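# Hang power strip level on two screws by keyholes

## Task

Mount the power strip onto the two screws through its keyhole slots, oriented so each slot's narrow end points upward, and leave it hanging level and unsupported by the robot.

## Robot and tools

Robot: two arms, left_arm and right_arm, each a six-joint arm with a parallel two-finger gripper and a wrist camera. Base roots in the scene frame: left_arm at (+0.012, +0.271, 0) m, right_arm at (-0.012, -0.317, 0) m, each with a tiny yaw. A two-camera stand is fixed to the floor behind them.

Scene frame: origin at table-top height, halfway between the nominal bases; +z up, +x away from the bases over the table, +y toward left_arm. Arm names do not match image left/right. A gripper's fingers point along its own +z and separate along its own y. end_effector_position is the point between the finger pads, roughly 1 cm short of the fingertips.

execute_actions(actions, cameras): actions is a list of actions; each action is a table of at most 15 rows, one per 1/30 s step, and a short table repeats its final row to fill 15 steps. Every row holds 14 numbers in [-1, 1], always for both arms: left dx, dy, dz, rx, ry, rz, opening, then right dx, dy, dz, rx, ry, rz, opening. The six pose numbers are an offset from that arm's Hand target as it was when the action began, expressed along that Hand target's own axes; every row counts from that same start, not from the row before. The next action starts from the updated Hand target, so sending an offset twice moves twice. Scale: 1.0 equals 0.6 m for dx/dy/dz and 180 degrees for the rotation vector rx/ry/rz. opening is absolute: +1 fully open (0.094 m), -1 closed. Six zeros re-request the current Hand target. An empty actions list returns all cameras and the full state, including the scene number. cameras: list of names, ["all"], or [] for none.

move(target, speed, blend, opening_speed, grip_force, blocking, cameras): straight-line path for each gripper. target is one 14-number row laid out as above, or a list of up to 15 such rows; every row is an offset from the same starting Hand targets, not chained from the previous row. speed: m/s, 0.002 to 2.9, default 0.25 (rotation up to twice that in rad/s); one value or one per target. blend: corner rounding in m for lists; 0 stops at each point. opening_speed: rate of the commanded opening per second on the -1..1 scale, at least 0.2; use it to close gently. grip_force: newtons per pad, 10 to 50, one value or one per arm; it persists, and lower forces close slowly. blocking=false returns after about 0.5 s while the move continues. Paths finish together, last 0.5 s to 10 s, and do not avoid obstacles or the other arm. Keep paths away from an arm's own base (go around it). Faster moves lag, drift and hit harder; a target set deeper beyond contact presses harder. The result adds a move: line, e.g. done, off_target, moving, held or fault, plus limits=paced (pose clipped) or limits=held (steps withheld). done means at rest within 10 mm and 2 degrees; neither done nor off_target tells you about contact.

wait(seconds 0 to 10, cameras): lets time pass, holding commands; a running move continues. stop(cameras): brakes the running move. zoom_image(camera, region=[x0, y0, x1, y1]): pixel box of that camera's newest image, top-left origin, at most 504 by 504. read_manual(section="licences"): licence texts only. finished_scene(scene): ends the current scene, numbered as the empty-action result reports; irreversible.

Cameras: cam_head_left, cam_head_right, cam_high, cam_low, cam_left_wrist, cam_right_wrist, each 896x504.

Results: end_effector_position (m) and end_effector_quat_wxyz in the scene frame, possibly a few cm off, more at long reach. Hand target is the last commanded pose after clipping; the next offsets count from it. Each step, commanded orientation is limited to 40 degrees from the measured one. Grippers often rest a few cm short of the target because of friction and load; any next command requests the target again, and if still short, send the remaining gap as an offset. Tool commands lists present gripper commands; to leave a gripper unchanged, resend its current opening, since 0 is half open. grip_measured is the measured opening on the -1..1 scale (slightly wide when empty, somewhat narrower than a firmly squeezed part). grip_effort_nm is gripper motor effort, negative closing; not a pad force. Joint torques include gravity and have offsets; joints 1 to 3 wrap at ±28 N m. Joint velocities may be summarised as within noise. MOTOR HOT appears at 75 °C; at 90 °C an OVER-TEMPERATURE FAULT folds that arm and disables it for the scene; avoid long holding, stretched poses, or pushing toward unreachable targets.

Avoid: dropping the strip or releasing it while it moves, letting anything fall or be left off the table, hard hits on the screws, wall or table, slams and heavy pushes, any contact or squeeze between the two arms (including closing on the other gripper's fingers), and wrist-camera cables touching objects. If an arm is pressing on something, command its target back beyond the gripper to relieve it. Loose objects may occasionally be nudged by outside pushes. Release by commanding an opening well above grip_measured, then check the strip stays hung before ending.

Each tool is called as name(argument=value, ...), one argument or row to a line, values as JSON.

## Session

execute_actions(
  actions=[],
)

Scene clock: 0.00 s.
left_arm: end_effector_position=(+0.4199, +0.2842, +0.1035) grip_measured=+1.000 grip_effort_nm=n/a end_effector_quat_wxyz=(+0.562, -0.050, +0.822, +0.083) | right_arm: end_effector_position=(+0.3855, -0.3699, +0.0908) grip_measured=+1.000 grip_effort_nm=n/a end_effector_quat_wxyz=(+0.572, +0.074, +0.814, -0.073)
Joint positions: left_arm=[-0.075 1.538 0.452 0.707 -0.28 -0.023 0.094] | right_arm=[-0.023 1.58 0.374 0.861 0.136 0.012 0.094]
Joint velocities: within noise
Joint torques (N m): no reading
Heat: left arm: 39 °C; right arm: 28 °C.
Hand target: left_arm +0.4235, +0.2845, +0.1130; +0.571, -0.052, +0.815, +0.082 | right_arm +0.3901, -0.3701, +0.1026; +0.585, +0.074, +0.804, -0.073
Tool commands: left_gripper/opening=+1.0 right_gripper/opening=+1.0

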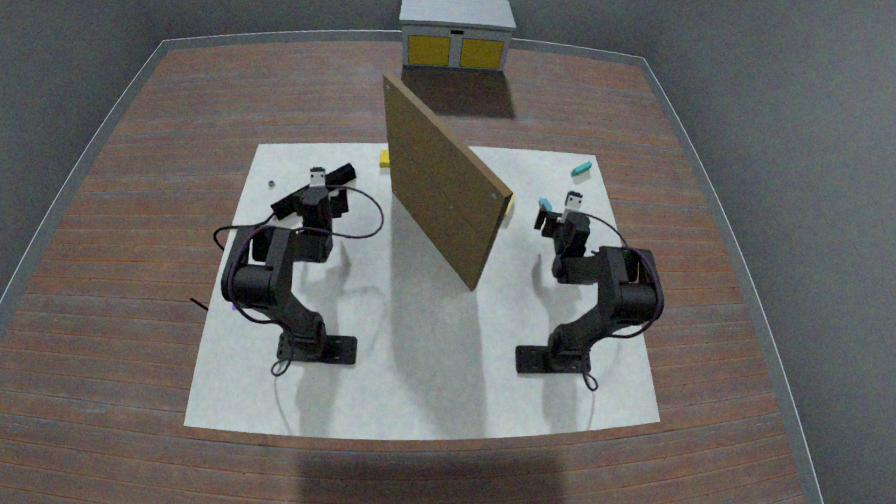

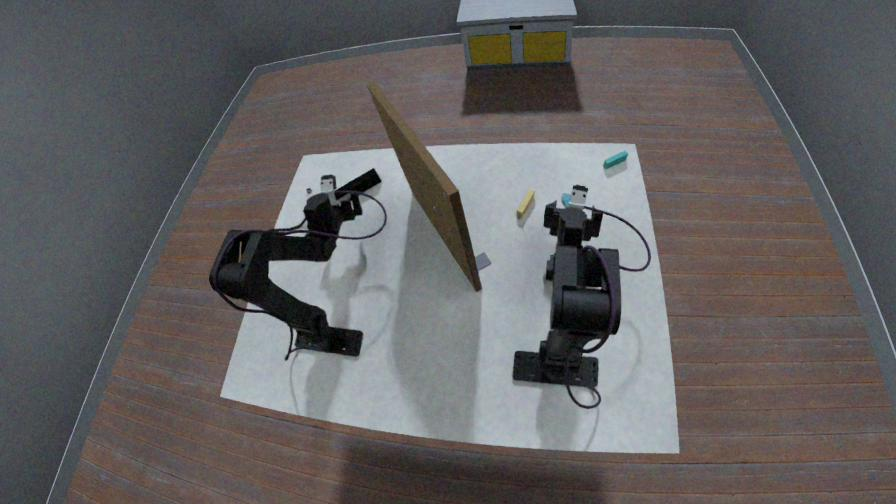

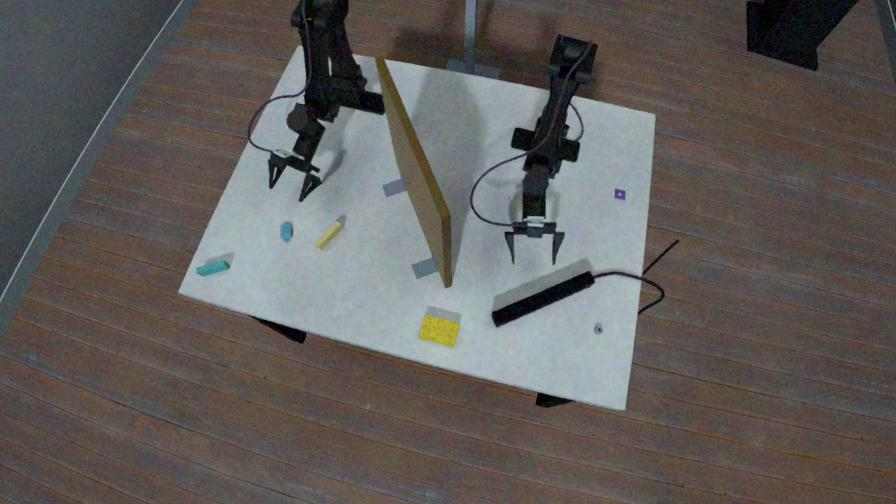

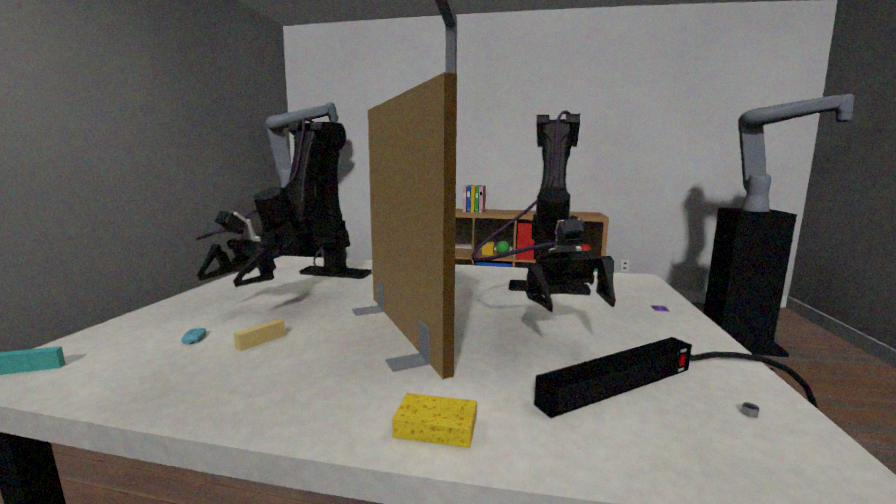

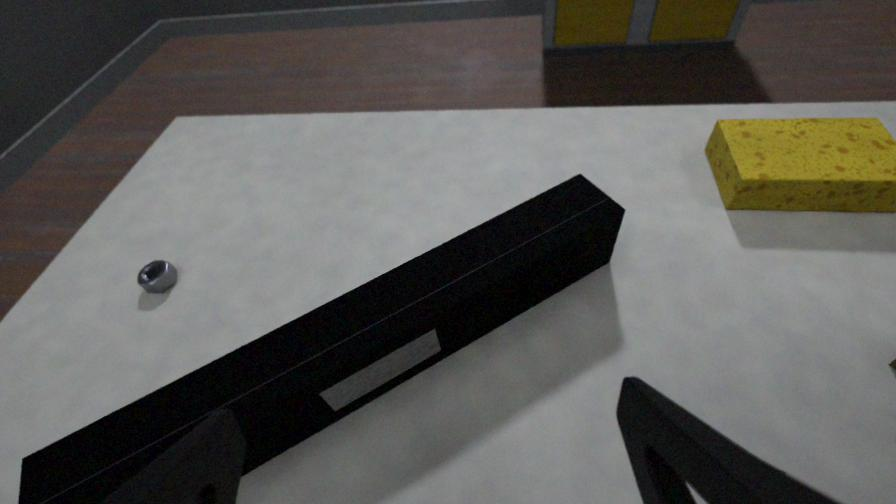

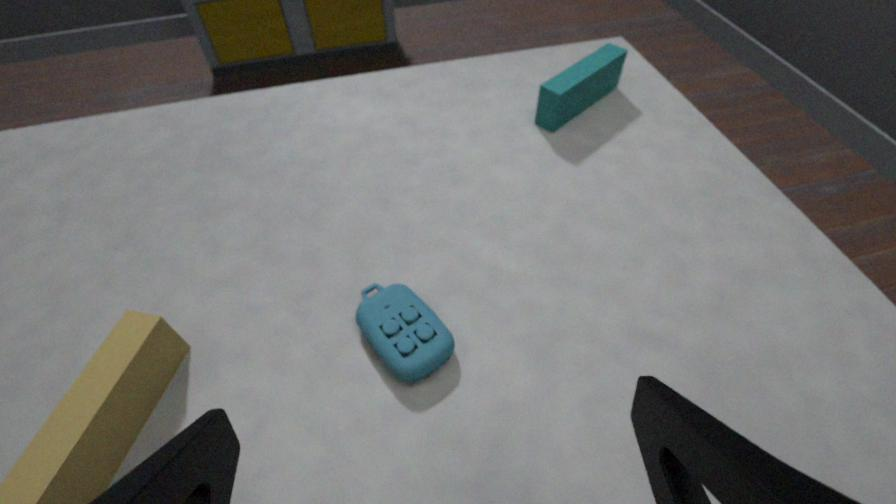

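zoom_image(
  camera="cam_low",
  region=[500, 310, 760, 430],
)

zoom_image(
  camera="cam_head_left",
  region=[240, 130, 400, 230],
)

zoom_image(
  camera="cam_left_wrist",
  region=[0, 150, 650, 504],
)

zoom_image(
  camera="cam_head_left",
  region=[370, 60, 530, 300],
)

zoom_image(
  camera="cam_head_right",
  region=[360, 70, 500, 300],
)

Scaled by 1.938.

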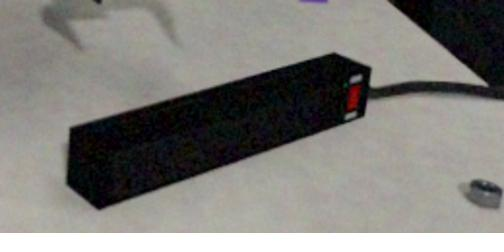

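Scaled by 3.150.

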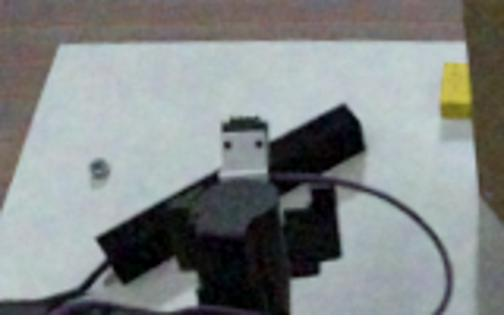

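Region (0, 150, 650, 504) is 650x354 pixels. A region can be at most 504 by 504 pixels.

Scaled by 2.100.

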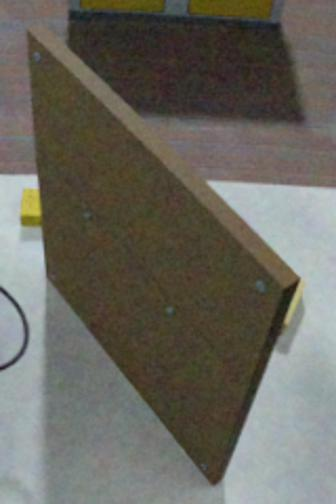

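Scaled by 2.191.

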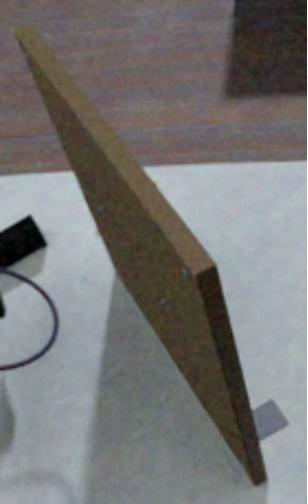

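zoom_image(
  camera="cam_left_wrist",
  region=[0, 250, 400, 504],
)

zoom_image(
  camera="cam_left_wrist",
  region=[300, 150, 660, 430],
)

zoom_image(
  camera="cam_low",
  region=[530, 330, 630, 420],
)

zoom_image(
  camera="cam_low",
  region=[610, 330, 710, 420],
)

Scaled by 1.260.

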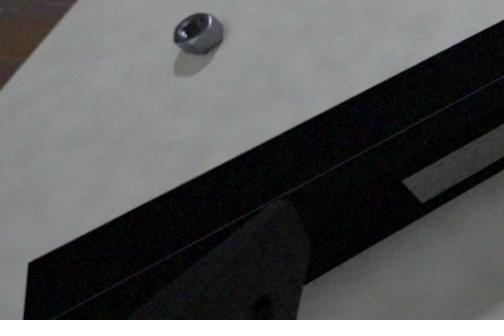

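Scaled by 1.400.

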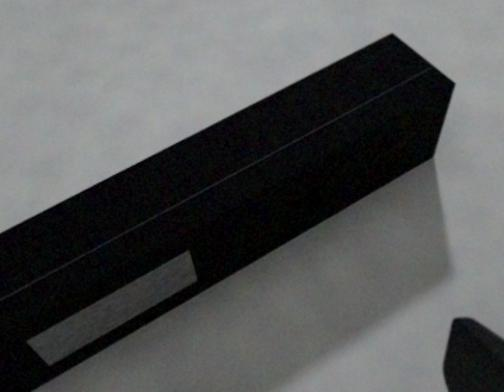

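Scaled by 5.040.

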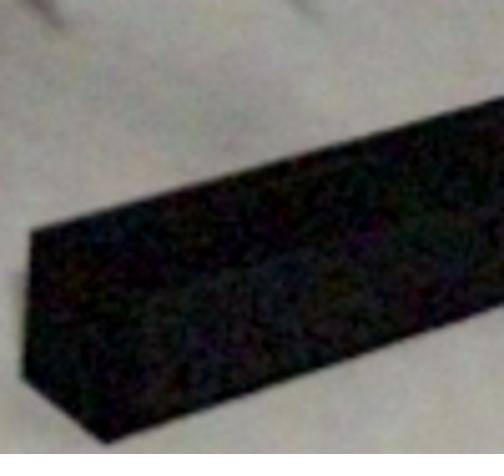

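Scaled by 5.040.

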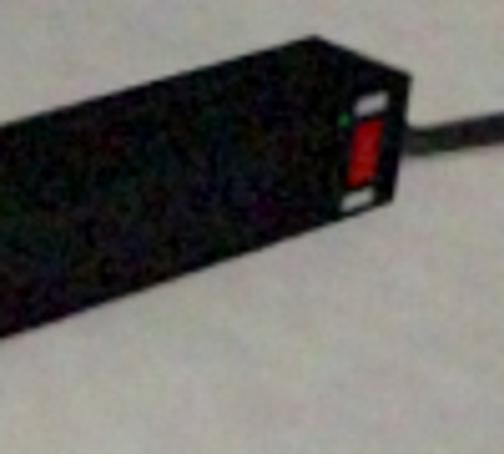

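zoom_image(
  camera="cam_left_wrist",
  region=[480, 190, 640, 310],
)

zoom_image(
  camera="cam_left_wrist",
  region=[200, 330, 360, 470],
)

zoom_image(
  camera="cam_left_wrist",
  region=[0, 400, 200, 504],
)

Scaled by 3.150.

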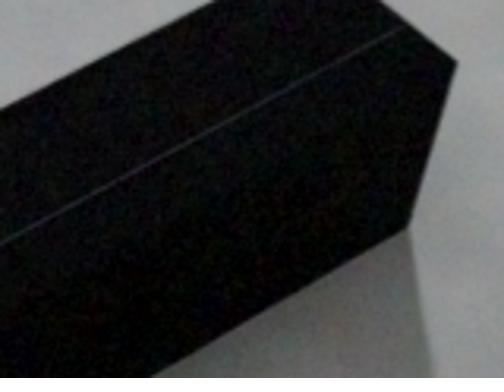

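Scaled by 3.150.

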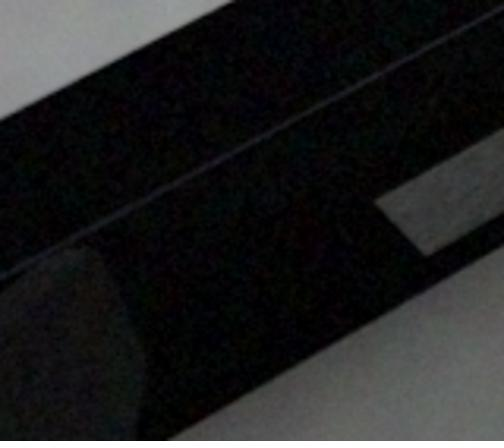

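Scaled by 2.520.

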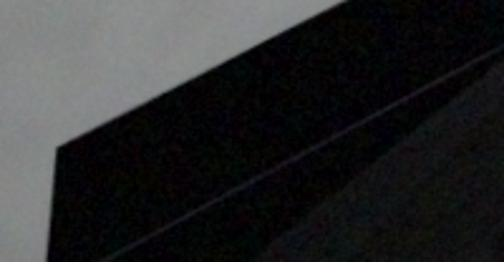

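move(
  target=[-0.0703,0.1172,0.189,0.2366,0.3332,0.2968,-1,0,0,0,0,0,0,1],
  speed=0.2,
  cameras=["cam_left_wrist"],
)

Scene clock: 78.33 s.
left_arm: end_effector_position=(+0.5330, +0.3749, +0.1260) grip_measured=-0.986 grip_effort_nm=-0.80 end_effector_quat_wxyz=(+0.098, +0.447, +0.886, +0.072) | right_arm: end_effector_position=(+0.3855, -0.3699, +0.0908) grip_measured=+1.000 grip_effort_nm=0.02 end_effector_quat_wxyz=(+0.572, +0.074, +0.814, -0.073)
Joint positions: left_arm=[0.215 2.596 2.824 -1.554 0.008 1.13 0.001] | right_arm=[-0.023 1.58 0.374 0.861 0.136 0.012 0.094]
Joint torques (N m): left_arm=[-0.31 -9.57 8.35 0.08 -0.11 0.17] | right_arm=[-0.05 -5.53 5.27 1.99 0.06 -0.03]
Heat: left arm: 41 °C; right arm: 35 °C.
Hand target: left_arm +0.5299, +0.3750, +0.1198; +0.000, +0.457, +0.890, +0.000 | right_arm +0.3901, -0.3701, +0.1026; +0.585, +0.074, +0.804, -0.073
Off the commanded pose: left_arm 0.007 m, 14 deg | right_arm 0.013 m, 2 deg.
joint sent to its limit (left arm) — joint 4 (wrist pitch), lower limit. The joint targets are off in position and orientation.
move: off_target (left_arm, right_arm)
Images, in order (width x height): cam_left_wrist 896x504.

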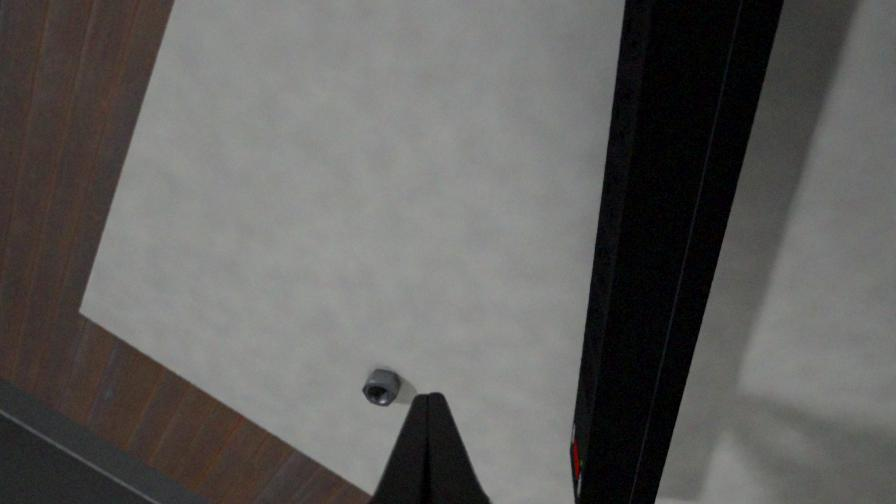

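move(
  target=[0,0,0.135,0,0,0,-1,0,0,0,0,0,0,1],
  speed=0.12,
  cameras=["cam_left_wrist"],
)

Scene clock: 88.50 s.
left_arm: end_effector_position=(+0.5282, +0.3743, +0.0413) grip_measured=-0.986 grip_effort_nm=-0.80 end_effector_quat_wxyz=(+0.034, +0.450, +0.892, +0.023) | right_arm: end_effector_position=(+0.3855, -0.3699, +0.0908) grip_measured=+1.000 grip_effort_nm=0.02 end_effector_quat_wxyz=(+0.572, +0.074, +0.814, -0.073)
Joint positions: left_arm=[0.215 2.767 2.832 -1.554 0.006 1.131 0.001] | right_arm=[-0.023 1.58 0.374 0.861 0.136 0.012 0.094]
Joint torques (N m): left_arm=[-0.34 -10.47 8.46 0.04 -0.05 0.13] | right_arm=[0.01 -5.53 5.29 2.02 0.05 0.01]
Heat: left arm: 41 °C; right arm: 35 °C.
Hand target: left_arm +0.5300, +0.3751, +0.0389; +0.000, +0.457, +0.890, +0.000 | right_arm +0.3901, -0.3701, +0.1026; +0.585, +0.074, +0.804, -0.073
Off the commanded pose: left_arm 0.003 m, 5 deg | right_arm 0.013 m, 2 deg.
elbow stopped short (left arm): the move would have taken joint 3 (elbow) straighter than the controller allows.
move: off_target (left_arm, right_arm)
Images, in order (width x height): cam_left_wrist 896x504.

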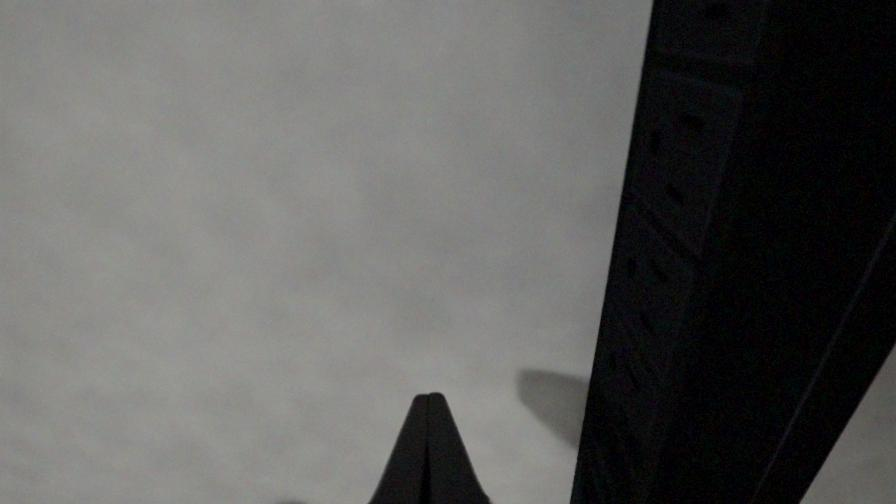

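move(
  target=[0,-0.1,0,0,0,0,-1,0,0,0,0,0,0,1],
  speed=0.08,
)

move(
  target=[0,-0.05,0.0,0,0,0,-1,0,0,0,0,0,0,1],
  speed=0.05,
  cameras=["cam_left_wrist","cam_low"],
)

Scene clock: 110.53 s.
left_arm: end_effector_position=(+0.4735, +0.3395, +0.0151) grip_measured=-0.986 grip_effort_nm=-0.79 end_effector_quat_wxyz=(-0.027, +0.458, +0.888, -0.020) | right_arm: end_effector_position=(+0.3855, -0.3699, +0.0908) grip_measured=+1.000 grip_effort_nm=0.02 end_effector_quat_wxyz=(+0.572, +0.074, +0.814, -0.073)
Joint positions: left_arm=[0.163 2.501 2.216 -1.353 0 1.097 0.001] | right_arm=[-0.023 1.58 0.374 0.861 0.136 0.012 0.094]
Joint torques (N m): left_arm=[-0.42 -15.65 5.01 0.1 -0.02 -0.06] | right_arm=[-0.14 -5.63 5.18 2 0.03 0.03]
Heat: left arm: 41 °C; right arm: 36 °C.
Hand target: left_arm +0.4812, +0.3401, +0.0389; +0.000, +0.457, +0.890, +0.000 | right_arm +0.3901, -0.3701, +0.1026; +0.585, +0.074, +0.804, -0.073
Off the commanded pose: left_arm 0.025 m, 4 deg | right_arm 0.013 m, 2 deg.
move: off_target (left_arm, right_arm)

Scene clock: 112.03 s.
left_arm: end_effector_position=(+0.4501, +0.3225, +0.0178) grip_measured=-0.986 grip_effort_nm=-0.79 end_effector_quat_wxyz=(-0.026, +0.458, +0.888, -0.017) | right_arm: end_effector_position=(+0.3855, -0.3699, +0.0908) grip_measured=+1.000 grip_effort_nm=0.02 end_effector_quat_wxyz=(+0.572, +0.074, +0.814, -0.073)
Joint positions: left_arm=[0.132 2.36 1.974 -1.247 0 1.066 0.001] | right_arm=[-0.023 1.58 0.374 0.861 0.136 0.012 0.094]
Joint torques (N m): left_arm=[-0.5 -14.64 5 0.07 -0.01 -0.07] | right_arm=[0.02 -5.53 5.19 2.01 0.04 -0.02]
Heat: left arm: 41 °C; right arm: 36 °C.
Hand target: left_arm +0.4568, +0.3226, +0.0389; +0.000, +0.457, +0.890, +0.000 | right_arm +0.3901, -0.3701, +0.1026; +0.585, +0.074, +0.804, -0.073
Off the commanded pose: left_arm 0.022 m, 4 deg | right_arm 0.013 m, 2 deg.
move: off_target (left_arm, right_arm)
Images, in order (width x height): cam_low 896x504, cam_left_wrist 896x504.

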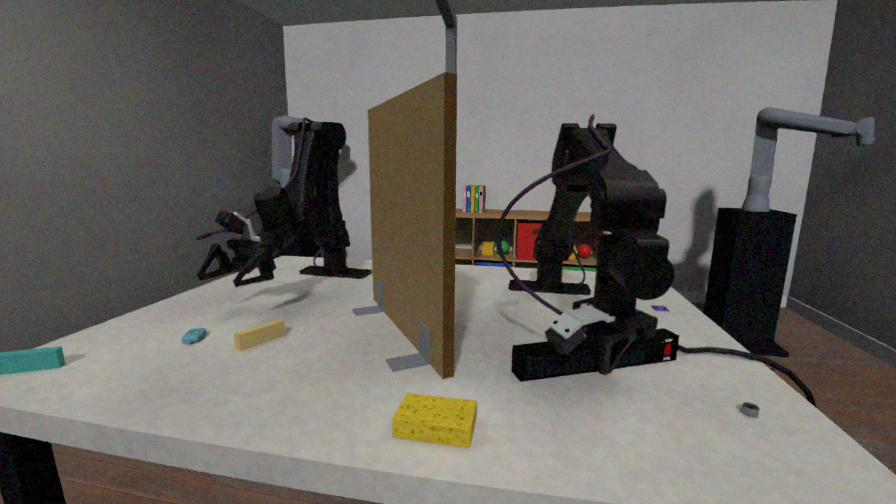

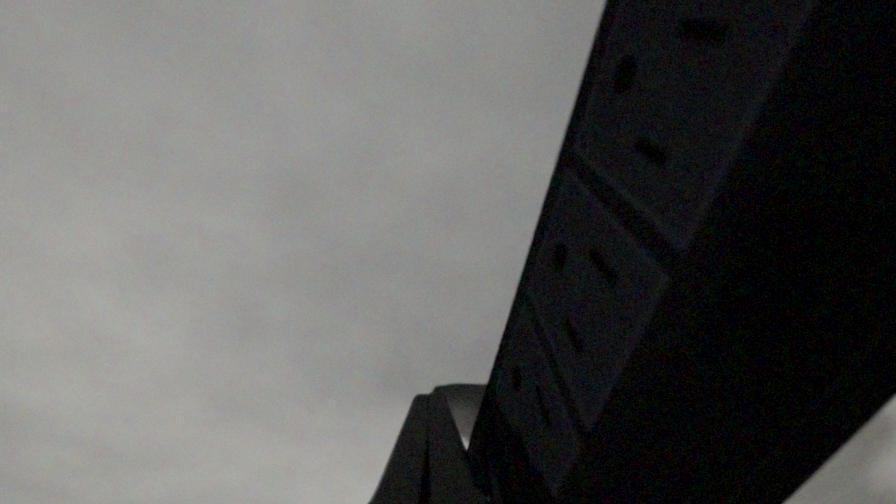

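move(
  target=[0,0.02,-0.055,0,0,0,-1,0,0,0,0,0,0,1],
  speed=0.08,
  cameras=["cam_left_wrist"],
)

Scene clock: 117.43 s.
left_arm: end_effector_position=(+0.4659, +0.3243, +0.0617) grip_measured=-0.986 grip_effort_nm=-0.79 end_effector_quat_wxyz=(-0.004, +0.458, +0.889, -0.003) | right_arm: end_effector_position=(+0.3855, -0.3699, +0.0908) grip_measured=+1.000 grip_effort_nm=0.02 end_effector_quat_wxyz=(+0.572, +0.074, +0.814, -0.073)
Joint positions: left_arm=[0.132 2.36 2.15 -1.37 0 1.066 0.001] | right_arm=[-0.023 1.58 0.374 0.861 0.136 0.012 0.094]
Joint torques (N m): left_arm=[0.47 -10.99 8.47 -0.27 0 0.1] | right_arm=[-0.08 -5.52 5.18 2 0.03 0.01]
Heat: left arm: 41 °C; right arm: 37 °C.
Hand target: left_arm +0.4666, +0.3296, +0.0719; +0.000, +0.457, +0.890, +0.000 | right_arm +0.3901, -0.3701, +0.1026; +0.585, +0.074, +0.804, -0.073
Off the commanded pose: left_arm 0.012 m, 1 deg | right_arm 0.013 m, 2 deg.
move: off_target (left_arm, right_arm)
Images, in order (width x height): cam_left_wrist 896x504.

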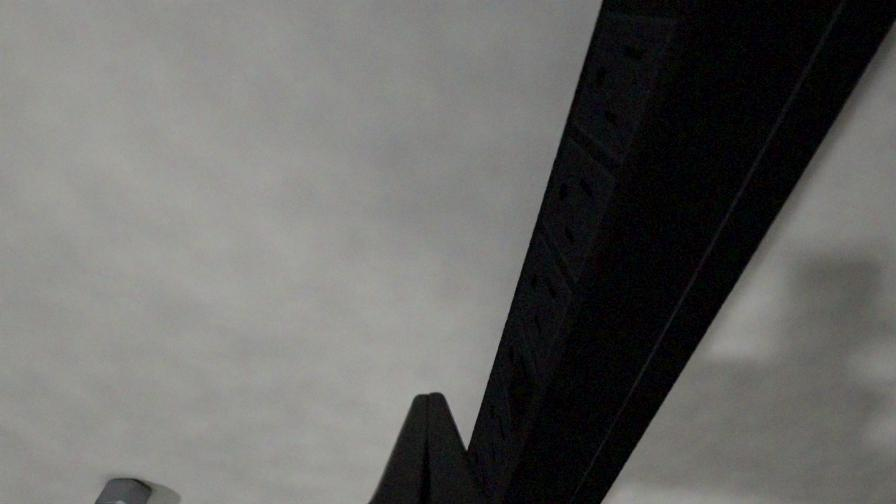

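move(
  target=[0,0.0,0.03,0,0,0,-1,0,0,0,0,0,0,1],
  speed=0.06,
  cameras=["cam_left_wrist"],
)

Scene clock: 120.83 s.
left_arm: end_effector_position=(+0.4642, +0.3241, +0.0532) grip_measured=-0.986 grip_effort_nm=-0.79 end_effector_quat_wxyz=(-0.007, +0.458, +0.889, -0.005) | right_arm: end_effector_position=(+0.3855, -0.3699, +0.0908) grip_measured=+1.000 grip_effort_nm=0.02 end_effector_quat_wxyz=(+0.572, +0.074, +0.814, -0.073)
Joint positions: left_arm=[0.132 2.36 2.117 -1.344 0 1.066 0.001] | right_arm=[-0.023 1.58 0.374 0.861 0.136 0.012 0.094]
Joint torques (N m): left_arm=[0.49 -11.1 5.23 0.21 -0.01 0.09] | right_arm=[0.02 -5.59 5.15 2 0.06 0.02]
Heat: left arm: 41 °C; right arm: 37 °C.
Hand target: left_arm +0.4666, +0.3296, +0.0539; +0.000, +0.457, +0.890, +0.000 | right_arm +0.3901, -0.3701, +0.1026; +0.585, +0.074, +0.804, -0.073
Off the commanded pose: left_arm 0.006 m, 1 deg | right_arm 0.013 m, 2 deg.
move: off_target (right_arm)
Images, in order (width x height): cam_left_wrist 896x504.

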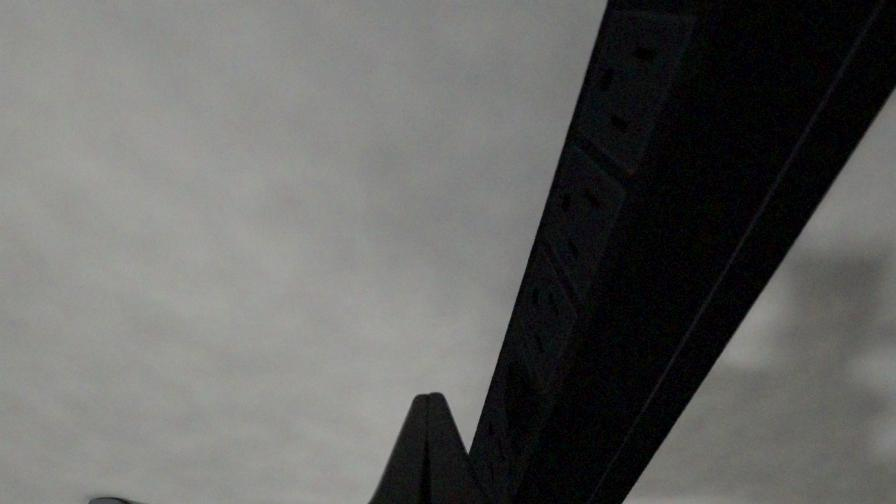

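move(
  target=[0,0.0,0.012,0,0,0,-1,0,0,0,0,0,0,1],
  speed=0.06,
)

move(
  target=[0,-0.05,-0.01,0,0,0,-1,0,0,0,0,0,0,1],
  speed=0.05,
  cameras=["cam_left_wrist"],
)

Scene clock: 125.67 s.
left_arm: end_effector_position=(+0.4646, +0.3241, +0.0466) grip_measured=-0.986 grip_effort_nm=-0.80 end_effector_quat_wxyz=(-0.006, +0.458, +0.889, -0.004) | right_arm: end_effector_position=(+0.3855, -0.3699, +0.0908) grip_measured=+1.000 grip_effort_nm=0.02 end_effector_quat_wxyz=(+0.572, +0.074, +0.814, -0.073)
Joint positions: left_arm=[0.132 2.36 2.091 -1.316 0 1.066 0.001] | right_arm=[-0.023 1.58 0.374 0.861 0.136 0.012 0.094]
Joint torques (N m): left_arm=[0.5 -11 5.23 0.15 0 0.11] | right_arm=[-0.06 -5.64 5.14 2 0.03 0.01]
Heat: left arm: 40 °C; right arm: 37 °C.
Hand target: left_arm +0.4666, +0.3296, +0.0467; +0.000, +0.457, +0.890, +0.000 | right_arm +0.3901, -0.3701, +0.1026; +0.585, +0.074, +0.804, -0.073
Off the commanded pose: left_arm 0.006 m, 1 deg | right_arm 0.013 m, 2 deg.
move: off_target (right_arm)

Scene clock: 127.17 s.
left_arm: end_effector_position=(+0.4377, +0.3144, +0.0348) grip_measured=-0.986 grip_effort_nm=-0.79 end_effector_quat_wxyz=(-0.022, +0.456, +0.890, -0.014) | right_arm: end_effector_position=(+0.3855, -0.3699, +0.0908) grip_measured=+1.000 grip_effort_nm=0.02 end_effector_quat_wxyz=(+0.572, +0.074, +0.814, -0.073)
Joint positions: left_arm=[0.117 2.277 1.9 -1.246 0 1.046 0.001] | right_arm=[-0.023 1.58 0.374 0.861 0.136 0.012 0.094]
Joint torques (N m): left_arm=[-0.62 -13.72 4.94 0.06 0 -0.06] | right_arm=[-0.1 -5.57 5.2 2 0.05 0]
Heat: left arm: 40 °C; right arm: 37 °C.
Hand target: left_arm +0.4422, +0.3121, +0.0527; +0.000, +0.457, +0.890, +0.000 | right_arm +0.3901, -0.3701, +0.1026; +0.585, +0.074, +0.804, -0.073
Off the commanded pose: left_arm 0.019 m, 3 deg | right_arm 0.013 m, 2 deg.
move: off_target (left_arm, right_arm)
Images, in order (width x height): cam_left_wrist 896x504.

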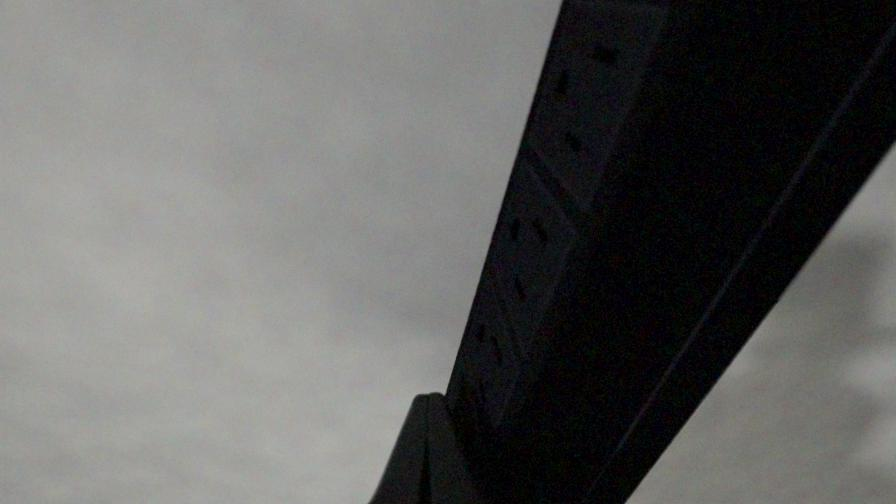

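move(
  target=[0,0.05,-0.13,0,0,0,0.3,0,0,0,0,0,0,1],
  speed=0.12,
  cameras=["cam_left_wrist"],
)

Scene clock: 138.47 s.
left_arm: end_effector_position=(+0.4678, +0.3297, +0.1337) grip_measured=+0.298 grip_effort_nm=0.06 end_effector_quat_wxyz=(+0.028, +0.450, +0.892, +0.019) | right_arm: end_effector_position=(+0.3855, -0.3699, +0.0908) grip_measured=+1.000 grip_effort_nm=0.02 end_effector_quat_wxyz=(+0.572, +0.074, +0.814, -0.073)
Joint positions: left_arm=[0.143 2.33 2.385 -1.559 -0.001 1.06 0.061] | right_arm=[-0.023 1.58 0.374 0.861 0.136 0.012 0.094]
Joint torques (N m): left_arm=[0.42 -8.61 8.16 -0.13 0.01 0.13] | right_arm=[-0.13 -5.67 5.19 1.98 0.03 0.03]
Heat: left arm: 40 °C; right arm: 37 °C.
Hand target: left_arm +0.4666, +0.3296, +0.1307; +0.000, +0.457, +0.890, +0.000 | right_arm +0.3901, -0.3701, +0.1026; +0.585, +0.074, +0.804, -0.073
Off the commanded pose: left_arm 0.003 m, 4 deg | right_arm 0.013 m, 2 deg.
joint sent to its limit (left arm) — joint 4 (wrist pitch), lower limit. The joint targets are off in position, not in orientation.
move: off_target (left_arm, right_arm)
Images, in order (width x height): cam_left_wrist 896x504.

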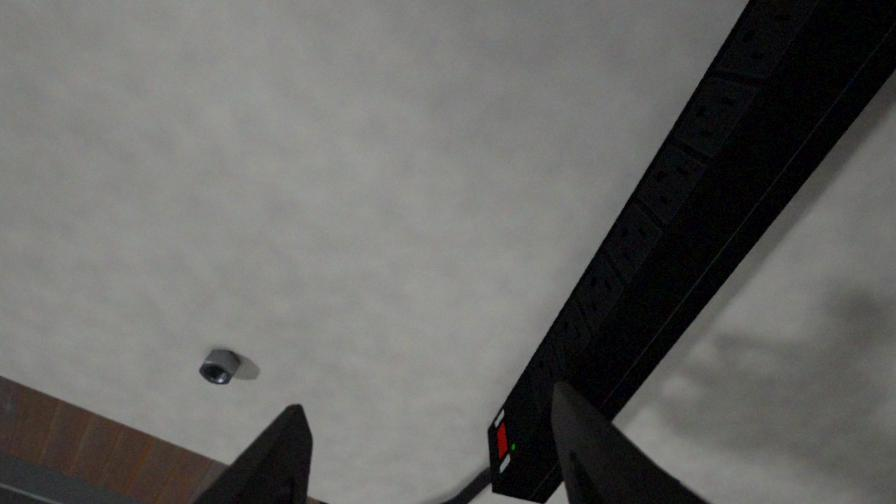

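move(
  target=[0.053,-0.156,0,0,0,0.1246,0.3,0,0,0,0,0,0,1],
  speed=0.15,
  cameras=["cam_left_wrist"],
)

Scene clock: 155.00 s.
left_arm: end_effector_position=(+0.3707, +0.3025, +0.1178) grip_measured=+0.299 grip_effort_nm=0.06 end_effector_quat_wxyz=(-0.019, +0.613, +0.790, -0.016) | right_arm: end_effector_position=(+0.3855, -0.3699, +0.0908) grip_measured=+1.000 grip_effort_nm=0.02 end_effector_quat_wxyz=(+0.572, +0.074, +0.814, -0.073)
Joint positions: left_arm=[0.101 1.961 1.742 -1.401 -0.001 1.404 0.061] | right_arm=[-0.023 1.58 0.374 0.861 0.136 0.012 0.094]
Joint torques (N m): left_arm=[-0.61 -11.41 5 0.09 0.01 0.18] | right_arm=[-0.06 -5.5 5.18 2.01 0.05 0.02]
Heat: left arm: 41 °C; right arm: 38 °C.
Hand target: left_arm +0.3720, +0.3008, +0.1306; +0.000, +0.621, +0.784, +0.000 | right_arm +0.3901, -0.3701, +0.1026; +0.585, +0.074, +0.804, -0.073
Off the commanded pose: left_arm 0.013 m, 3 deg | right_arm 0.013 m, 2 deg.
move: off_target (left_arm, right_arm)
Images, in order (width x height): cam_left_wrist 896x504.

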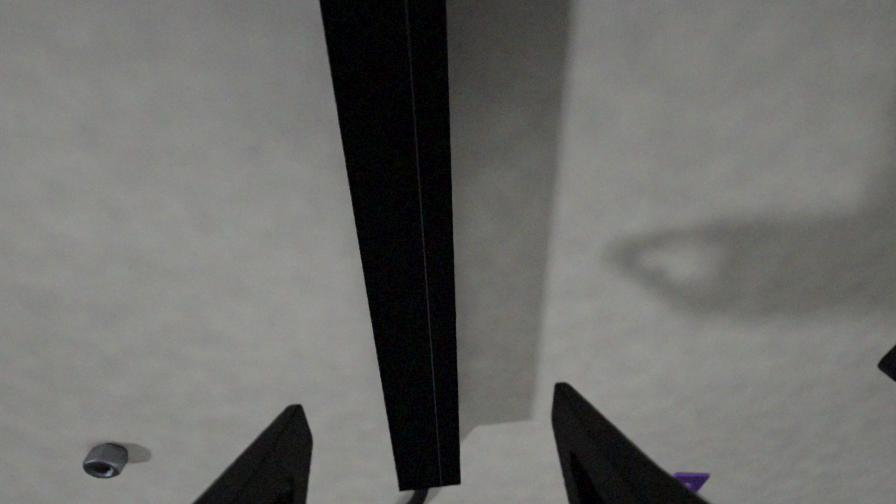

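move(
  target=[0,0.015,0.125,0,0,-0.012,0.3,0,0,0,0,0,0,1],
  speed=0.12,
)

Scene clock: 162.33 s.
left_arm: end_effector_position=(+0.3798, +0.3033, +0.0631) grip_measured=+0.299 grip_effort_nm=0.06 end_effector_quat_wxyz=(+0.003, +0.608, +0.794, +0.003) | right_arm: end_effector_position=(+0.3855, -0.3699, +0.0908) grip_measured=+1.000 grip_effort_nm=0.02 end_effector_quat_wxyz=(+0.572, +0.074, +0.814, -0.073)
Joint positions: left_arm=[0.101 1.96 1.523 -1.126 -0.001 1.39 0.061] | right_arm=[-0.023 1.58 0.374 0.861 0.136 0.012 0.094]
Joint torques (N m): left_arm=[-0.35 -6.89 5.31 0.23 0.01 -0.05] | right_arm=[0.03 -5.55 5.11 1.98 0.03 -0.01]
Heat: left arm: 40 °C; right arm: 38 °C.
Hand target: left_arm +0.3808, +0.3029, +0.0556; +0.000, +0.606, +0.796, +0.000 | right_arm +0.3901, -0.3701, +0.1026; +0.585, +0.074, +0.804, -0.073
Off the commanded pose: left_arm 0.007 m, 1 deg | right_arm 0.013 m, 2 deg.
move: off_target (right_arm)

move(
  target=[0,0,0.05,0,0,0,0.3,0,0,0,0,0,0,1],
  speed=0.08,
  cameras=["cam_left_wrist"],
)

Scene clock: 165.77 s.
left_arm: end_effector_position=(+0.3801, +0.3033, +0.0329) grip_measured=+0.299 grip_effort_nm=0.06 end_effector_quat_wxyz=(+0.002, +0.608, +0.794, +0.003) | right_arm: end_effector_position=(+0.3855, -0.3699, +0.0908) grip_measured=+1.000 grip_effort_nm=0.02 end_effector_quat_wxyz=(+0.572, +0.074, +0.814, -0.073)
Joint positions: left_arm=[0.101 1.991 1.443 -1.016 -0.001 1.39 0.061] | right_arm=[-0.023 1.58 0.374 0.861 0.136 0.012 0.094]
Joint torques (N m): left_arm=[-0.35 -7.01 5.15 0.17 0 -0.06] | right_arm=[-0.05 -5.53 5.27 2 0.04 -0.01]
Heat: left arm: 40 °C; right arm: 38 °C.
Hand target: left_arm +0.3807, +0.3029, +0.0256; +0.000, +0.606, +0.795, +0.000 | right_arm +0.3901, -0.3701, +0.1026; +0.585, +0.074, +0.804, -0.073
Off the commanded pose: left_arm 0.007 m, 0 deg | right_arm 0.013 m, 2 deg.
move: off_target (right_arm)
Images, in order (width x height): cam_left_wrist 896x504.

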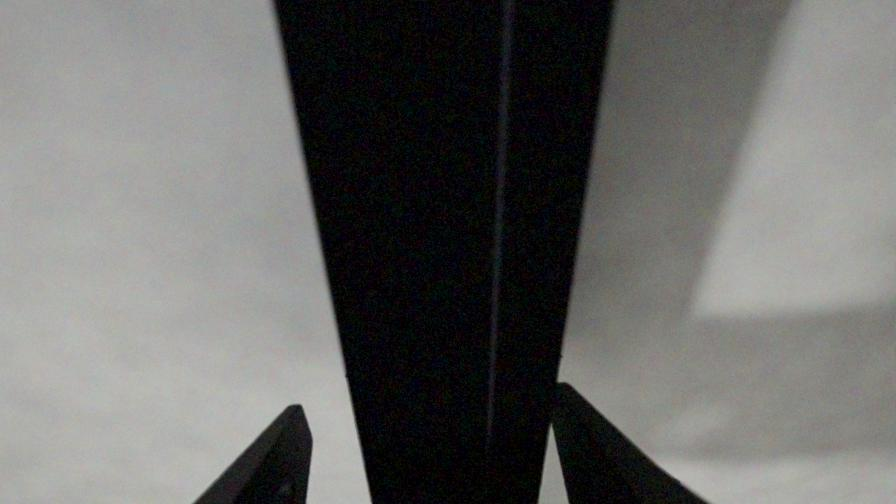

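move(
  target=[0,-0.008,0,0,0,0,0.3,0,0,0,0,0,0,1],
  speed=0.04,
)

move(
  target=[0,0,0,0,0,0,-0.45,0,0,0,0,0,0,1],
  opening_speed=0.6,
  cameras=["cam_left_wrist"],
)

Scene clock: 171.83 s.
left_arm: end_effector_position=(+0.3752, +0.3029, +0.0278) grip_measured=+0.299 grip_effort_nm=0.06 end_effector_quat_wxyz=(-0.003, +0.607, +0.795, -0.002) | right_arm: end_effector_position=(+0.3855, -0.3699, +0.0908) grip_measured=+1.000 grip_effort_nm=0.02 end_effector_quat_wxyz=(+0.572, +0.074, +0.814, -0.073)
Joint positions: left_arm=[0.101 1.991 1.422 -1.008 -0.001 1.388 0.061] | right_arm=[-0.023 1.58 0.374 0.861 0.136 0.012 0.094]
Joint torques (N m): left_arm=[-0.5 -7.99 4.93 0.17 0.02 -0.09] | right_arm=[-0.16 -5.53 5.2 2.02 0.04 0.01]
Heat: left arm: 40 °C; right arm: 38 °C.
Hand target: left_arm +0.3762, +0.3016, +0.0256; +0.000, +0.606, +0.795, +0.000 | right_arm +0.3901, -0.3701, +0.1026; +0.585, +0.074, +0.804, -0.073
Off the commanded pose: left_arm 0.003 m, 0 deg | right_arm 0.013 m, 2 deg.
move: off_target (right_arm)

Scene clock: 173.60 s.
left_arm: end_effector_position=(+0.3756, +0.3030, +0.0278) grip_measured=-0.289 grip_effort_nm=-1.05 end_effector_quat_wxyz=(-0.002, +0.607, +0.795, -0.001) | right_arm: end_effector_position=(+0.3855, -0.3699, +0.0908) grip_measured=+1.000 grip_effort_nm=0.02 end_effector_quat_wxyz=(+0.572, +0.074, +0.814, -0.073)
Joint positions: left_arm=[0.101 1.991 1.422 -1.006 -0.002 1.388 0.033] | right_arm=[-0.023 1.58 0.374 0.861 0.136 0.012 0.094]
Joint torques (N m): left_arm=[-0.43 -8.05 4.96 0.17 0 -0.07] | right_arm=[-0.05 -5.63 5.22 2 0.04 0.01]
Heat: left arm: 40 °C; right arm: 38 °C.
Hand target: left_arm +0.3761, +0.3016, +0.0256; +0.000, +0.606, +0.795, +0.000 | right_arm +0.3901, -0.3701, +0.1026; +0.585, +0.074, +0.804, -0.073
Off the commanded pose: left_arm 0.003 m, 0 deg | right_arm 0.013 m, 2 deg.
move: off_target (right_arm)
Images, in order (width x height): cam_left_wrist 896x504.

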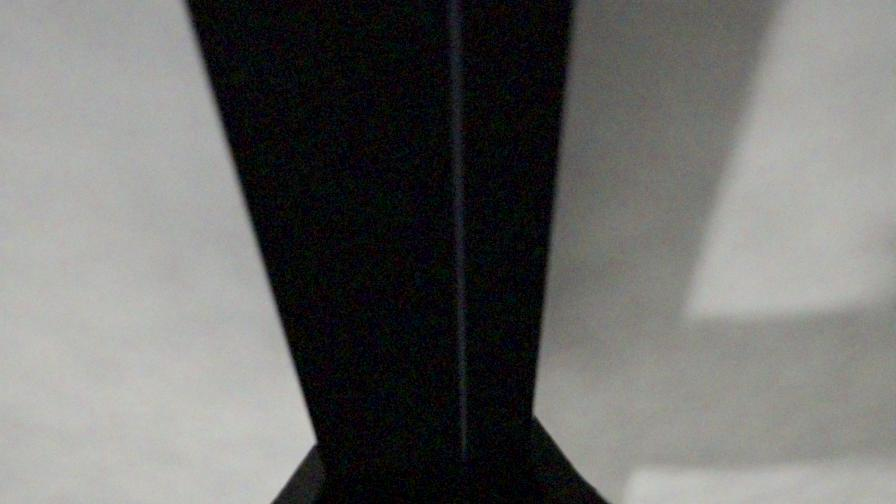

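move(
  target=[0,0,-0.25,0,0,0,-0.45,0,0,0,0,0,0,1],
  speed=0.12,
  cameras=["cam_head_left","cam_head_right","cam_high"],
)

zoom_image(
  camera="cam_head_left",
  region=[200, 150, 400, 300],
)

zoom_image(
  camera="cam_head_right",
  region=[230, 150, 400, 280],
)

Scene clock: 185.23 s.
left_arm: end_effector_position=(+0.3761, +0.3046, +0.1570) grip_measured=-0.290 grip_effort_nm=-1.05 end_effector_quat_wxyz=(-0.009, +0.603, +0.798, -0.014) | right_arm: end_effector_position=(+0.3855, -0.3699, +0.0908) grip_measured=+1.000 grip_effort_nm=0.02 end_effector_quat_wxyz=(+0.572, +0.074, +0.814, -0.073)
Joint positions: left_arm=[0.111 1.986 1.934 -1.552 0.008 1.387 0.033] | right_arm=[-0.023 1.58 0.374 0.861 0.136 0.012 0.094]
Joint torques (N m): left_arm=[-0.46 -9.76 9.24 -0.39 -0.09 -0.06] | right_arm=[-0.14 -5.53 5.19 2 0.05 0.01]
Heat: left arm: 40 °C; right arm: 39 °C.
Hand target: left_arm +0.3761, +0.3016, +0.1756; +0.000, +0.606, +0.795, +0.000 | right_arm +0.3901, -0.3701, +0.1026; +0.585, +0.074, +0.804, -0.073
Off the commanded pose: left_arm 0.019 m, 2 deg | right_arm 0.013 m, 2 deg.
move: off_target (left_arm, right_arm)
Images, in order (width x height): cam_head_left 896x504, cam_head_right 896x504, cam_high 896x504.

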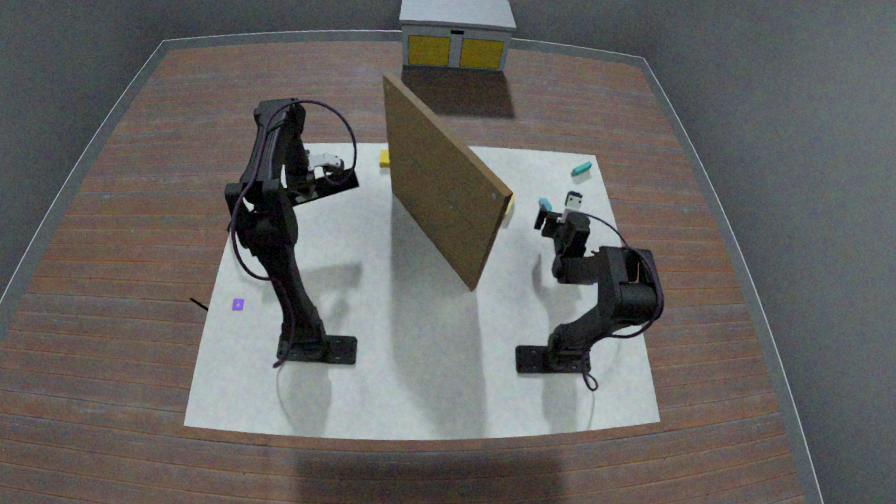

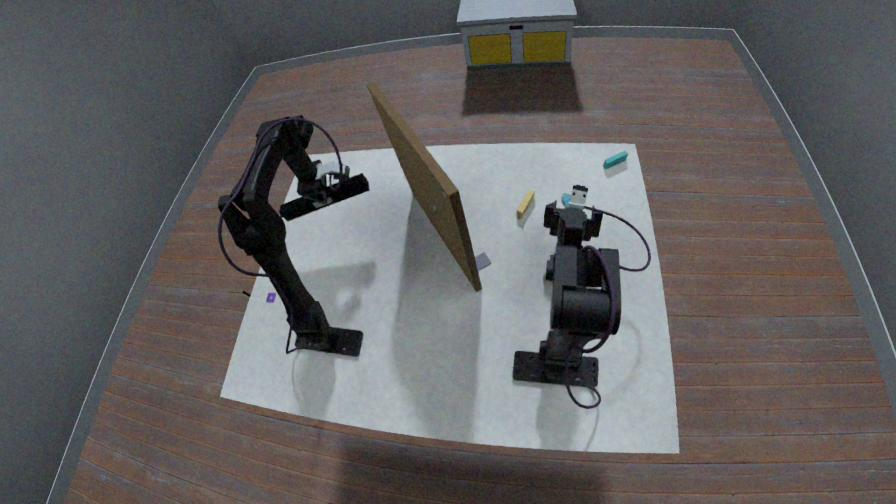

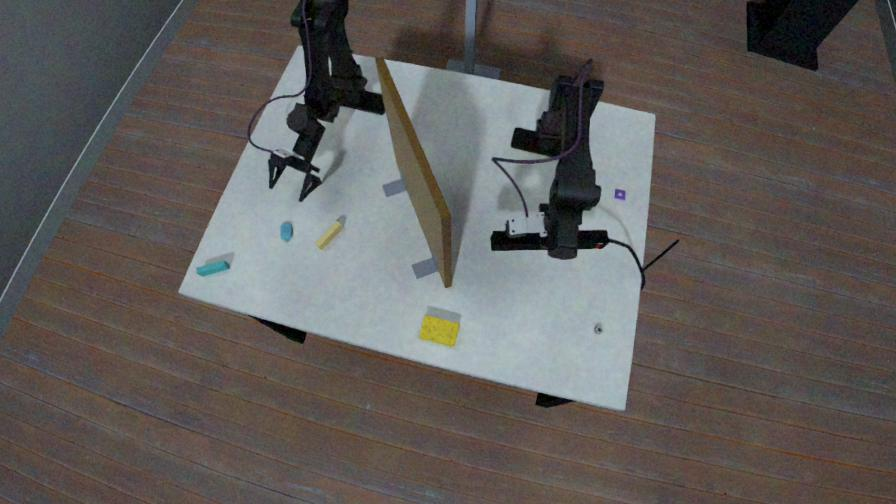

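Scaled by 2.520.

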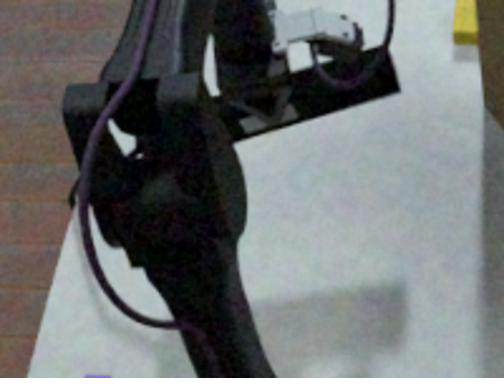

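Scaled by 2.965.

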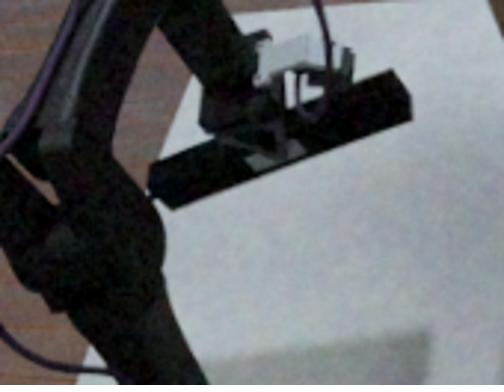

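zoom_image(
  camera="cam_head_right",
  region=[325, 165, 375, 215],
)

zoom_image(
  camera="cam_head_right",
  region=[275, 180, 325, 230],
)

Scaled by 10.080.

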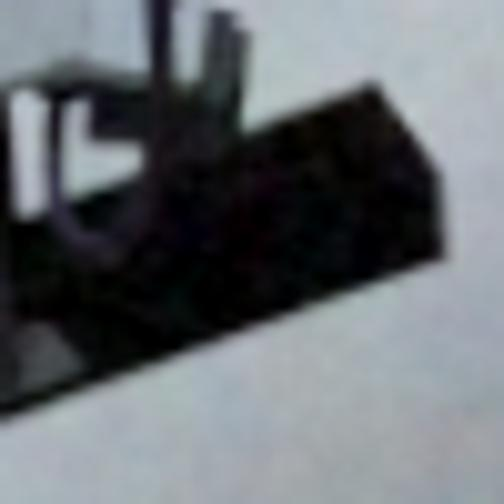

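Scaled by 10.080.

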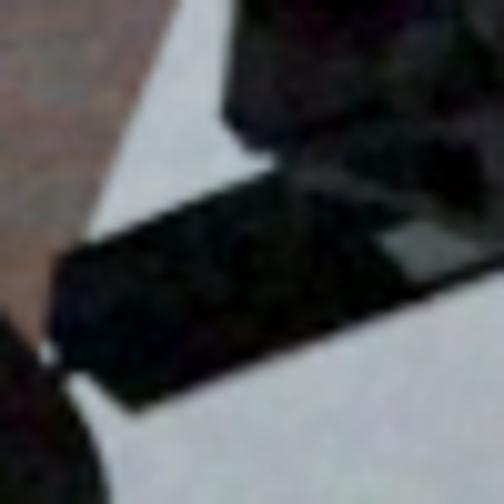

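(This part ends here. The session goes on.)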